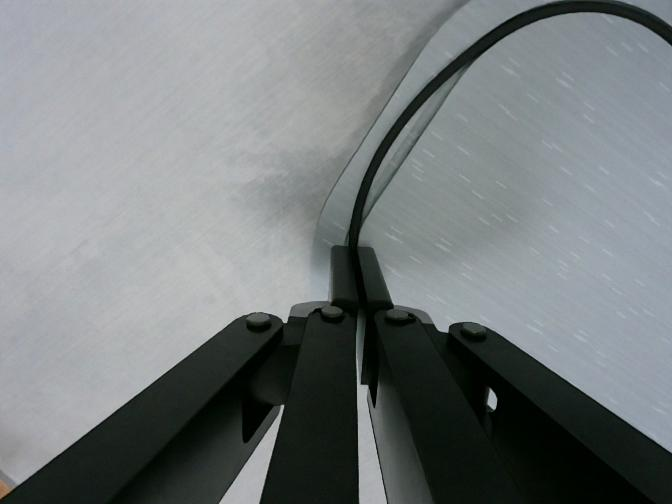

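Emit:
{"op": "move", "data": {"target": [[0,0,0,0,0,0,-1,-1,-1,0,0,-0.003,0,0,0,-1,0.1,-1],[0,0,0,0,0,0,-1,-1,-1,0,0,-0.001,0,0,0,-0.65,-1,-1],[0,0,0,0,0,0,-1,-1,-1,0,0,0.04,0,0,0,-0.65,-1,-1],[0,0,0,0,0,0,-1,-1,-1,0,0,0.04,0,0,0,-1,-1,0],[0,0,0,0,0,0,-1,-1,-1,0,0,-0.0115,0,0,0,-1,-1,0],[0,0,0,0,0,0,-1,-1,-1,0,0,0.06,0,0,0,-1,-1,0],[0,0,0,0,0,0,-1,-1,-1,-0.06,0.09,0.16,0,0,-0.19,-1,-1,0]], "speed": [0.1,0.1,0.1,0.1,0.1,0.15,0.25], "cameras": ["cam_right_wrist"]}}

Emit:
{"op": "zoom_image", "data": {"camera": "cam_right_wrist", "region": [110, 0, 600, 370]}}

Scene clock: 2144.10 s.
left_arm: end_effector_position=(+0.3376, +0.2922, +0.2292) position_measured=230 object_status=3 end_effector_quat_wxyz=(-0.001, +0.267, +0.964, +0.002) | right_arm: end_effector_position=(+0.3935, -0.1105, +0.1398) position_measured=233 object_status=3 end_effector_quat_wxyz=(+0.000, -0.128, +0.992, +0.000)
Joint positions: left_arm=[0.35 -0.902 -0.347 -2.766 -0.28 1.882 2.304] | right_arm=[0.736 -0.04 0.012 -2.338 0.001 2.299 2.021]
Joint velocities: left_arm=[within noise] | right_arm=[0 0.001 0 -0.001 0.001 -0.001 0.006]
Joint torques (N m): left_arm=[-0.69 -1.52 5.42 23.68 0.82 2.37 -0.02] | right_arm=[-0.12 -29.22 0.96 23.96 0.29 2.2 0.03]
External joint torques (N m): left_arm=[-0.68 0.17 0.29 -0.14 -0.04 -0.1 -0.02] | right_arm=[-0.11 -0.07 1.03 1.35 -0.36 -0.26 0.03]
Flange force (N): left_arm=[0.4 -0.7 0.1] | right_arm=[-3.6 2.9 -2.2]
Hand target: left_arm +0.3380, +0.2909, +0.2281; +0.000, +0.268, +0.963, +0.000 | right_arm +0.3931, -0.1110, +0.1391; +0.000, -0.127, +0.992, -0.002
Off the commanded pose: left_arm 0.002 m, 0 deg | right_arm 0.001 m, 0 deg.
move: done
Images, in order (width x height): cam_right_wrist 672x504.

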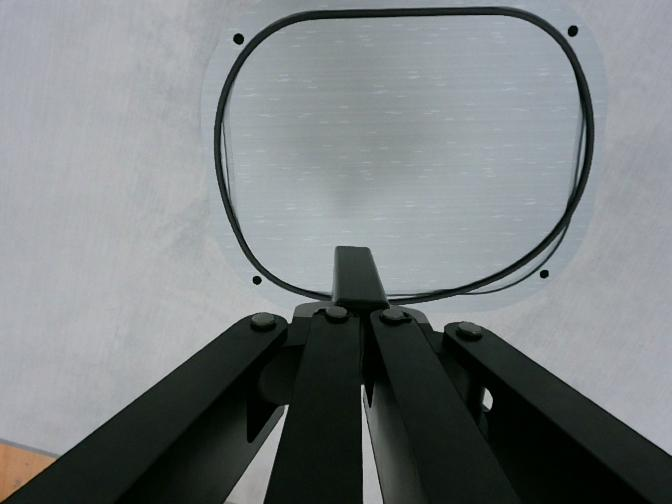

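Scaled by 1.029 from the camera's 672x504 image, which has a finer 960x720 frame.

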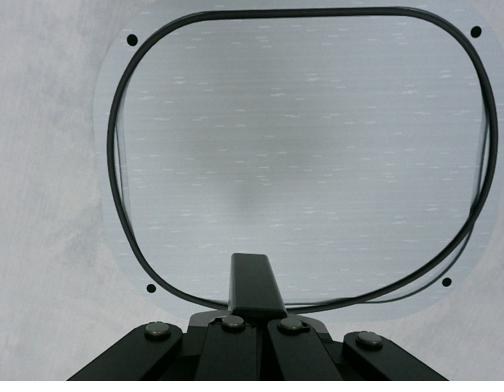

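Emit:
{"op": "move", "data": {"target": [[0,0,0,0,0,0,-1,-1,-1,-0.0583,-0.1621,-0.1385,0,0,0,-1,-1,0],[0,0,0,0,0,0,-1,-1,-1,-0.0583,-0.1621,-0.162,0,0,0,-1,-1,0],[0,0,0,0,0,0,-1,-1,-1,-0.0655,-0.1434,-0.162,0,0,0,-1,-1,0],[0,0,0,0,0,0,-1,-1,-1,-0.0631,-0.1496,-0.1663,0,0,0,-1,-1,0],[0,0,0,0,0,0,-1,-1,-1,-0.0631,-0.1496,-0.1385,0,0,0,-1,-1,0],[0,0,0,0,0,0,-1,-1,-1,-0.037,-0.1558,-0.1385,0,0,0,-1,-1,0],[0,0,0,0,0,0,-1,-1,-1,-0.037,-0.1558,-0.1627,0,0,0,-1,-1,0],[0,0,0,0,0,0,-1,-1,-1,-0.0454,-0.1339,-0.1627,0,0,0,-1,-1,0],[0,0,0,0,0,0,-1,-1,-1,-0.0424,-0.1417,-0.1675,0,0,0,-1,-1,0],[0,0,0,0,0,0,-1,-1,-1,-0.0424,-0.1417,-0.1385,0,0,0,-1,-1,0],[0,0,0,0,0,0,-1,-1,-1,-0.0164,-0.148,-0.1385,0,0,0,-1,-1,0],[0,0,0,0,0,0,-1,-1,-1,-0.0164,-0.148,-0.1627,0,0,0,-1,-1,0],[0,0,0,0,0,0,-1,-1,-1,-0.0248,-0.1261,-0.1627,0,0,0,-1,-1,0],[0,0,0,0,0,0,-1,-1,-1,-0.0218,-0.1339,-0.1685,0,0,0,-1,-1,0],[0,0,0,0,0,0,-1,-1,-1,-0.0218,-0.1339,-0.1385,0,0,0,-1,-1,0]], "speed": 0.12, "blend": [0.002,0.001,0.001,0,0.002,0.002,0.001,0.001,0,0.002,0.002,0.001,0.001,0,0.002], "cameras": ["cam_right_wrist"]}}

Emit:
{"op": "move", "data": {"target": [[0,0,0,0,0,0,-1,-1,-1,0.0253,-0.0045,0,0,0,0,-1,-1,0],[0,0,0,0,0,0,-1,-1,-1,0.0253,-0.0045,-0.0242,0,0,0,-1,-1,0],[0,0,0,0,0,0,-1,-1,-1,0.0175,0.0158,-0.0242,0,0,0,-1,-1,0],[0,0,0,0,0,0,-1,-1,-1,0.0205,0.008,-0.031,0,0,0,-1,-1,0],[0,0,0,0,0,0,-1,-1,-1,0.0205,0.008,0,0,0,0,-1,-1,0],[0,0,0,0,0,0,-1,-1,-1,0.065,0.12,0.02,0,0,0,-1,-1,0]], "speed": 0.15, "blend": [0.002,0.001,0.001,0,0.002,0], "cameras": ["cam_right_wrist"]}}

Scene clock: 2168.70 s.
left_arm: end_effector_position=(+0.3376, +0.2922, +0.2292) position_measured=230 object_status=3 end_effector_quat_wxyz=(-0.001, +0.267, +0.964, +0.002) | right_arm: end_effector_position=(+0.3808, -0.1916, +0.0556) position_measured=233 object_status=3 end_effector_quat_wxyz=(+0.000, -0.128, +0.992, -0.002)
Joint positions: left_arm=[0.35 -0.902 -0.347 -2.766 -0.28 1.882 2.304] | right_arm=[0.692 -0.026 -0.064 -2.59 -0.008 2.564 1.908]
Joint velocities: left_arm=[within noise] | right_arm=[0.001 0.002 0 -0.001 0 -0.003 0]
Joint torques (N m): left_arm=[-0.68 -1.57 5.42 23.67 0.83 2.38 0.03] | right_arm=[-0.13 -27.4 1.05 20.12 0.46 2.28 0.04]
External joint torques (N m): left_arm=[-0.68 0.15 0.27 -0.17 -0.03 -0.09 0.03] | right_arm=[-0.12 -1.11 1.04 0.86 -0.01 -0.18 0.04]
Flange force (N): left_arm=[0.5 -0.7 0.2] | right_arm=[0.4 1.1 -3.7]
Hand target: left_arm +0.3380, +0.2909, +0.2281; +0.000, +0.268, +0.963, +0.000 | right_arm +0.3800, -0.1914, +0.0560; +0.000, -0.127, +0.992, -0.002
Off the commanded pose: left_arm 0.002 m, 0 deg | right_arm 0.001 m, 0 deg.
move: done
Images, in order (width x height): cam_right_wrist 672x504.

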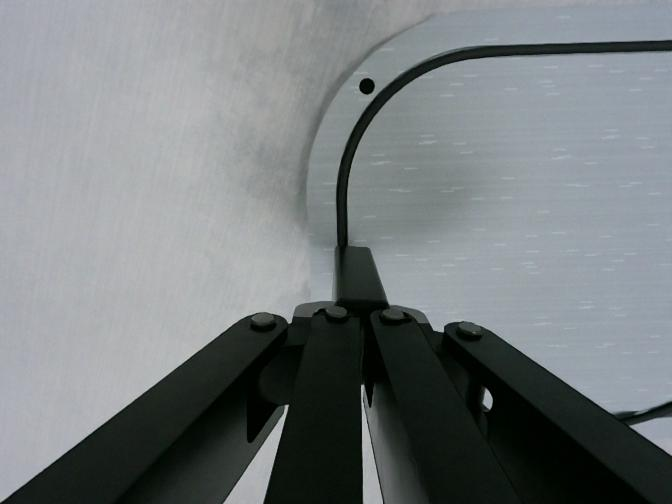

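Scene clock: 2171.07 s.
left_arm: end_effector_position=(+0.3376, +0.2922, +0.2292) position_measured=230 object_status=3 end_effector_quat_wxyz=(-0.001, +0.267, +0.964, +0.002) | right_arm: end_effector_position=(+0.4203, -0.1195, +0.0690) position_measured=233 object_status=3 end_effector_quat_wxyz=(+0.002, -0.130, +0.991, -0.002)
Joint positions: left_arm=[0.35 -0.902 -0.347 -2.766 -0.28 1.882 2.304] | right_arm=[0.734 0.128 -0.03 -2.339 -0.001 2.469 1.973]
Joint velocities: left_arm=[within noise] | right_arm=[-0.001 0 0 0 0.001 -0.001 0.007]
Joint torques (N m): left_arm=[-0.64 -1.6 5.46 23.65 0.82 2.37 -0.02] | right_arm=[0.04 -33.08 0.82 21.99 0.65 2.25 0.04]
External joint torques (N m): left_arm=[-0.65 0.15 0.28 -0.23 -0.03 -0.11 -0.02] | right_arm=[0.04 -0.12 0.81 1.35 0.11 -0.21 0.04]
Flange force (N): left_arm=[0.6 -0.8 0.3] | right_arm=[-4.0 2.5 -1.4]
Hand target: left_arm +0.3380, +0.2909, +0.2281; +0.000, +0.268, +0.963, +0.000 | right_arm +0.4190, -0.1194, +0.0680; +0.000, -0.127, +0.992, -0.002
Off the commanded pose: left_arm 0.002 m, 0 deg | right_arm 0.002 m, 0 deg.
move: done
Images, in order (width x height): cam_right_wrist 672x504.

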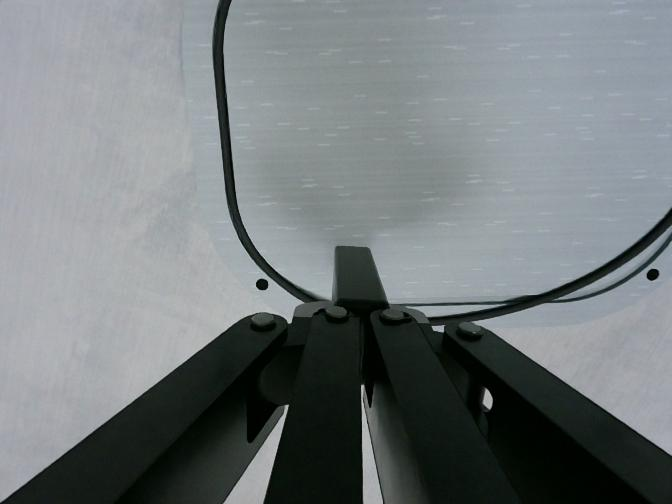

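Emit:
{"op": "move", "data": {"target": [0,0,0,0,0,0,-1,-1,-1,0.04,0.07,-0.01,0,0,0,-1,-1,0], "cameras": ["cam_right_wrist"]}}

Scene clock: 2175.63 s.
left_arm: end_effector_position=(+0.3376, +0.2922, +0.2292) position_measured=230 object_status=3 end_effector_quat_wxyz=(-0.001, +0.267, +0.964, +0.002) | right_arm: end_effector_position=(+0.4445, -0.0777, +0.0631) position_measured=233 object_status=3 end_effector_quat_wxyz=(+0.002, -0.130, +0.991, -0.002)
Joint positions: left_arm=[0.35 -0.902 -0.347 -2.766 -0.28 1.882 2.304] | right_arm=[0.754 0.251 -0.018 -2.18 -0.001 2.432 2.005]
Joint velocities: left_arm=[within noise] | right_arm=[0.001 0.001 -0.001 0 0 -0.002 0.006]
Joint torques (N m): left_arm=[-0.67 -1.56 5.42 23.63 0.82 2.37 0] | right_arm=[0.18 -37.78 1.04 22.42 0.82 2.24 -0.03]
External joint torques (N m): left_arm=[-0.65 0.15 0.3 -0.18 -0.04 -0.1 0] | right_arm=[0.24 -0.4 0.99 1.36 0.26 -0.22 -0.03]
Flange force (N): left_arm=[0.5 -0.7 0.2] | right_arm=[-3.6 2.5 -1.7]
Hand target: left_arm +0.3380, +0.2909, +0.2281; +0.000, +0.268, +0.963, +0.000 | right_arm +0.4430, -0.0774, +0.0620; +0.000, -0.127, +0.992, -0.002
Off the commanded pose: left_arm 0.002 m, 0 deg | right_arm 0.002 m, 0 deg.
move: done
Images, in order (width x height): cam_right_wrist 672x504.

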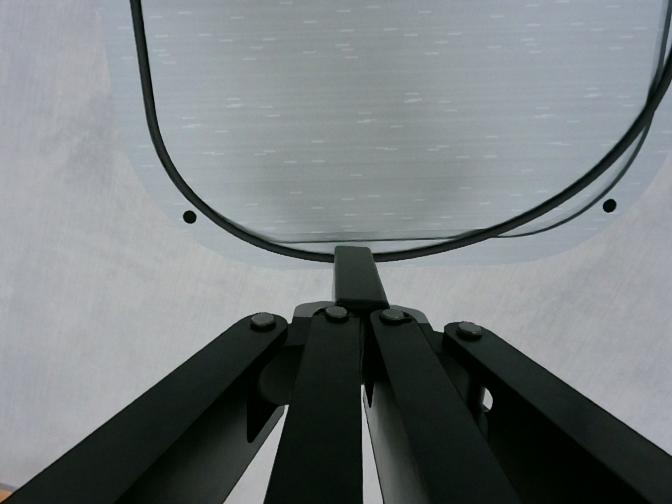

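Emit:
{"op": "move", "data": {"target": [[0,0,0,0,0,0,-1,-1,-1,0.0225,-0.0538,-0.01,0,0,0,-1,-1,0],[0,0,0,0,0,0,-1,-1,-1,0.0225,-0.0538,-0.0353,0,0,0,-1,-1,0],[0,0,0,0,0,0,-1,-1,-1,0.0037,-0.0605,-0.0353,0,0,0,-1,-1,0],[0,0,0,0,0,0,-1,-1,-1,0.0099,-0.0583,-0.0425,0,0,0,-1,-1,0],[0,0,0,0,0,0,-1,-1,-1,0.0099,-0.0583,-0.01,0,0,0,-1,-1,0],[0,0,0,0,0,0,-1,-1,-1,0.0169,-0.0332,-0.01,0,0,0,-1,-1,0],[0,0,0,0,0,0,-1,-1,-1,0.0169,-0.0332,-0.0353,0,0,0,-1,-1,0],[0,0,0,0,0,0,-1,-1,-1,-0.0051,-0.0411,-0.0353,0,0,0,-1,-1,0],[0,0,0,0,0,0,-1,-1,-1,0.0012,-0.0388,-0.0425,0,0,0,-1,-1,0],[0,0,0,0,0,0,-1,-1,-1,0.0012,-0.0388,-0.01,0,0,0,-1,-1,0],[0,0,0,0,0,0,-1,-1,-1,0.0113,-0.0127,-0.01,0,0,0,-1,-1,0],[0,0,0,0,0,0,-1,-1,-1,0.0113,-0.0127,-0.0353,0,0,0,-1,-1,0],[0,0,0,0,0,0,-1,-1,-1,-0.0138,-0.0216,-0.0353,0,0,0,-1,-1,0],[0,0,0,0,0,0,-1,-1,-1,-0.0059,-0.0188,-0.0425,0,0,0,-1,-1,0],[0,0,0,0,0,0,-1,-1,-1,-0.0059,-0.0188,-0.01,0,0,0,-1,-1,0]], "speed": 0.12, "blend": [0.002,0.001,0.001,0,0.002,0.002,0.001,0.001,0,0.002,0.002,0.001,0.001,0,0.002], "cameras": ["cam_right_wrist"]}}

Emit:
{"op": "move", "data": {"target": [[0,0,0,0,0,0,-1,-1,-1,0.0101,0.0262,0,0,0,0,-1,-1,0],[0,0,0,0,0,0,-1,-1,-1,0.0101,0.0262,-0.0253,0,0,0,-1,-1,0],[0,0,0,0,0,0,-1,-1,-1,-0.015,0.0173,-0.0253,0,0,0,-1,-1,0],[0,0,0,0,0,0,-1,-1,-1,-0.0071,0.0201,-0.0325,0,0,0,-1,-1,0],[0,0,0,0,0,0,-1,-1,-1,-0.0071,0.0201,0,0,0,0,-1,-1,0],[0,0,0,0,0,0,-1,-1,-1,0.0029,0.0462,0,0,0,0,-1,-1,0],[0,0,0,0,0,0,-1,-1,-1,0.0029,0.0462,-0.0253,0,0,0,-1,-1,0],[0,0,0,0,0,0,-1,-1,-1,-0.0222,0.0373,-0.0253,0,0,0,-1,-1,0],[0,0,0,0,0,0,-1,-1,-1,-0.0143,0.0401,-0.0325,0,0,0,-1,-1,0],[0,0,0,0,0,0,-1,-1,-1,-0.0143,0.0401,0,0,0,0,-1,-1,0],[0,0,0,0,0,0,-1,-1,-1,-0.0072,0.0651,0,0,0,0,-1,-1,0],[0,0,0,0,0,0,-1,-1,-1,-0.0072,0.0651,-0.0253,0,0,0,-1,-1,0],[0,0,0,0,0,0,-1,-1,-1,-0.0261,0.0584,-0.0253,0,0,0,-1,-1,0],[0,0,0,0,0,0,-1,-1,-1,-0.0213,0.0601,-0.0325,0,0,0,-1,-1,0],[0,0,0,0,0,0,-1,-1,-1,-0.0213,0.0601,0,0,0,0,-1,-1,0]], "speed": 0.12, "blend": [0.002,0.001,0.001,0,0.002,0.002,0.001,0.001,0,0.002,0.002,0.001,0.001,0,0.002]}}

Emit:
{"op": "move", "data": {"target": [0,0,0,0,0,0,-1,-1,-1,0.0267,-0.02,0.01,0,0,0,-1,-1,0], "cameras": ["cam_right_wrist"]}}

Scene clock: 2207.90 s.
left_arm: end_effector_position=(+0.3376, +0.2922, +0.2292) position_measured=230 object_status=3 end_effector_quat_wxyz=(-0.001, +0.267, +0.964, +0.002) | right_arm: end_effector_position=(+0.4408, -0.0891, +0.0558) position_measured=233 object_status=3 end_effector_quat_wxyz=(+0.001, -0.128, +0.992, -0.001)
Joint positions: left_arm=[0.35 -0.902 -0.347 -2.766 -0.28 1.882 2.304] | right_arm=[0.742 0.241 -0.018 -2.217 0.003 2.458 1.995]
Joint velocities: left_arm=[within noise] | right_arm=[-0.001 -0.001 0.001 0 -0.001 -0.004 0]
Joint torques (N m): left_arm=[-0.65 -1.61 5.44 23.66 0.84 2.38 0] | right_arm=[0.23 -38.05 0.97 21.64 0.54 2.18 0.08]
External joint torques (N m): left_arm=[-0.66 0.1 0.27 -0.15 -0.02 -0.09 0] | right_arm=[0.26 -1.24 0.91 0.88 -0.01 -0.28 0.08]
Flange force (N): left_arm=[0.6 -0.8 0.2] | right_arm=[-0.1 1.2 -3.3]
Hand target: left_arm +0.3380, +0.2909, +0.2281; +0.000, +0.268, +0.963, +0.000 | right_arm +0.4395, -0.0887, +0.0560; +0.000, -0.127, +0.992, -0.002
Off the commanded pose: left_arm 0.002 m, 0 deg | right_arm 0.001 m, 0 deg.
move: done
Images, in order (width x height): cam_right_wrist 672x504.

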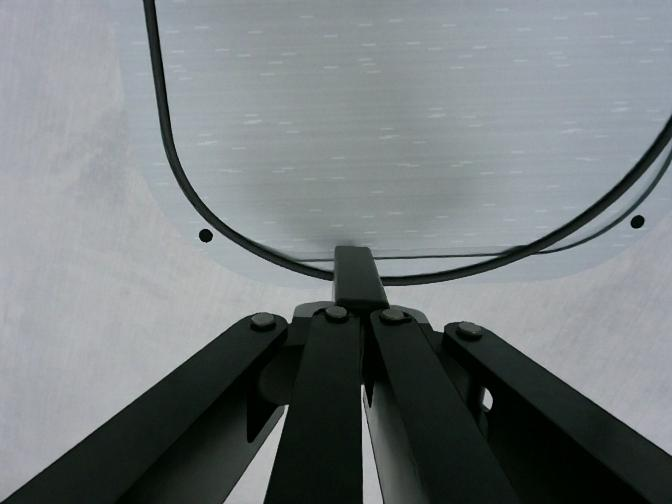

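Scene clock: 2211.80 s.
left_arm: end_effector_position=(+0.3376, +0.2922, +0.2292) position_measured=230 object_status=3 end_effector_quat_wxyz=(-0.001, +0.267, +0.964, +0.002) | right_arm: end_effector_position=(+0.4281, -0.0528, +0.0558) position_measured=233 object_status=3 end_effector_quat_wxyz=(+0.001, -0.128, +0.992, -0.001)
Joint positions: left_arm=[0.35 -0.902 -0.347 -2.766 -0.28 1.882 2.304] | right_arm=[0.801 0.276 -0.013 -2.165 0.002 2.44 2.06]
Joint velocities: left_arm=[within noise] | right_arm=[0 0.001 0 0.001 0 -0.003 0]
Joint torques (N m): left_arm=[-0.65 -1.56 5.45 23.64 0.82 2.37 -0.02] | right_arm=[0.29 -39.4 1.02 21.87 0.54 2.18 0.12]
External joint torques (N m): left_arm=[-0.59 0.16 0.34 -0.18 -0.04 -0.09 -0.02] | right_arm=[0.31 -1.25 0.88 0.84 -0.02 -0.29 0.13]
Flange force (N): left_arm=[0.6 -0.6 0.2] | right_arm=[0.1 1.2 -3.3]
Hand target: left_arm +0.3380, +0.2909, +0.2281; +0.000, +0.268, +0.963, +0.000 | right_arm +0.4267, -0.0526, +0.0560; +0.000, -0.127, +0.992, -0.002
Off the commanded pose: left_arm 0.002 m, 0 deg | right_arm 0.001 m, 0 deg.
move: done

Scene clock: 2212.93 s.
left_arm: end_effector_position=(+0.3376, +0.2922, +0.2292) position_measured=230 object_status=3 end_effector_quat_wxyz=(-0.001, +0.267, +0.964, +0.002) | right_arm: end_effector_position=(+0.4427, -0.0645, +0.0612) position_measured=233 object_status=3 end_effector_quat_wxyz=(+0.000, -0.125, +0.992, -0.002)
Joint positions: left_arm=[0.35 -0.902 -0.347 -2.766 -0.28 1.882 2.304] | right_arm=[0.775 0.274 -0.02 -2.149 0.002 2.421 2.033]
Joint velocities: left_arm=[within noise] | right_arm=[0.001 0 -0.001 -0.001 0 -0.001 -0.007]
Joint torques (N m): left_arm=[-0.67 -1.54 5.45 23.69 0.82 2.37 -0.03] | right_arm=[-0.49 -39.71 1.35 22.45 0.57 2.22 -0.16]
External joint torques (N m): left_arm=[-0.68 0.07 0.3 -0.15 -0.03 -0.1 -0.03] | right_arm=[-0.57 -1.46 1.18 1.33 0 -0.22 -0.16]
Flange force (N): left_arm=[0.7 -1.0 0.1] | right_arm=[-1.7 0.5 -3.6]
Hand target: left_arm +0.3380, +0.2909, +0.2281; +0.000, +0.268, +0.963, +0.000 | right_arm +0.4427, -0.0646, +0.0620; +0.000, -0.127, +0.992, -0.002
Off the commanded pose: left_arm 0.002 m, 0 deg | right_arm 0.001 m, 0 deg.
move: done
Images, in order (width x height): cam_right_wrist 672x504.

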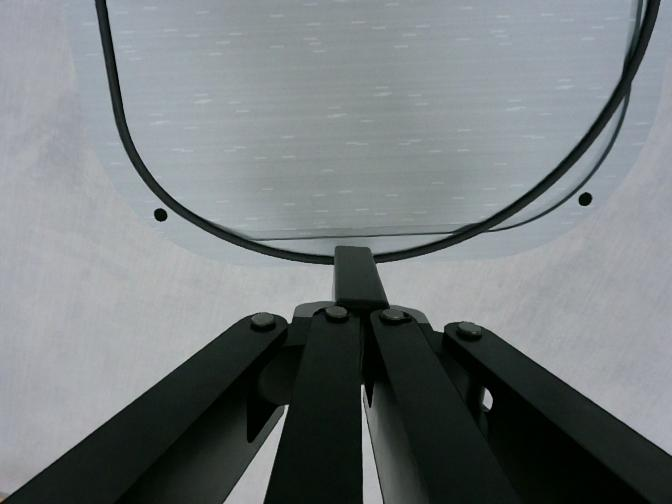

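Emit:
{"op": "move", "data": {"target": [[0,0,0,0,0,0,-1,-1,-1,0,0,0.04,0,0,0.522,-0.5,-1,0],[0,0,0,0,0,0,-1,-1,-1,0,0,-0.0318,0,0,0.522,-0.5,-1,0],[0,0,0,0,0,0,-1,-1,-1,0,0,-0.0318,0,0,0.522,-1,0.1,-1],[0,0,0,0,0,0,-1,-1,-1,0,0,-0.0275,0,0,0.522,-1,0.1,-1],[0,0,0,0,0,0,-1,-1,-1,-0.0126,-0.0045,-0.0275,0,0,0.522,-1,0.1,-1]], "speed": [0.4,0.12,0.1,0.06,0.06], "cameras": ["cam_right_wrist"]}}

Scene clock: 2226.43 s.
left_arm: end_effector_position=(+0.3376, +0.2922, +0.2292) position_measured=230 object_status=3 end_effector_quat_wxyz=(-0.001, +0.267, +0.964, +0.002) | right_arm: end_effector_position=(+0.4351, -0.0679, +0.0449) position_measured=229 object_status=2 end_effector_quat_wxyz=(+0.000, +0.813, -0.582, +0.002)
Joint positions: left_arm=[0.35 -0.902 -0.347 -2.766 -0.28 1.882 2.304] | right_arm=[0.337 0.312 0.424 -2.183 -0.21 2.459 0.536]
Joint velocities: left_arm=[within noise] | right_arm=[0 -0.002 -0.001 -0.001 0.001 0.004 0]
Joint torques (N m): left_arm=[-0.66 -1.54 5.44 23.65 0.82 2.35 -0.03] | right_arm=[-0.18 -36.99 5.27 21.08 0.8 2.69 0.08]
External joint torques (N m): left_arm=[-0.66 0.16 0.32 -0.1 -0.04 -0.11 -0.03] | right_arm=[-0.23 -1.57 0.92 0.63 0.33 0.14 0.08]
Flange force (N): left_arm=[0.4 -0.7 0.0] | right_arm=[1.0 2.6 -4.3]
Hand target: left_arm +0.3380, +0.2909, +0.2281; +0.000, +0.268, +0.963, +0.000 | right_arm +0.4351, -0.0673, +0.0455; -0.001, +0.812, -0.584, +0.002
Off the commanded pose: left_arm 0.002 m, 0 deg | right_arm 0.001 m, 0 deg.
move: done; limits=paced
Images, in order (width x height): cam_right_wrist 672x504.

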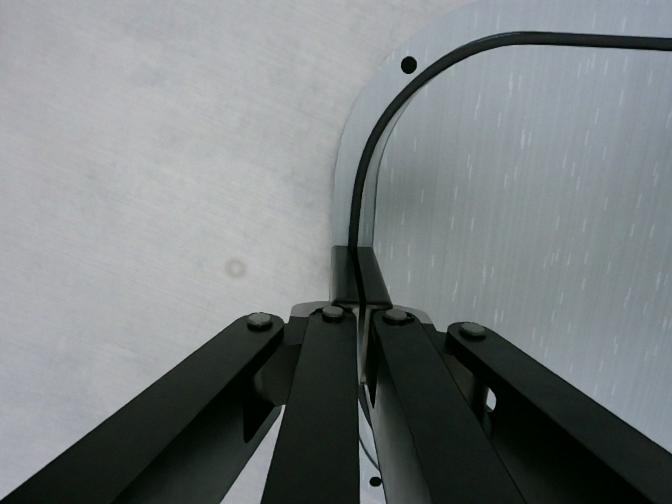

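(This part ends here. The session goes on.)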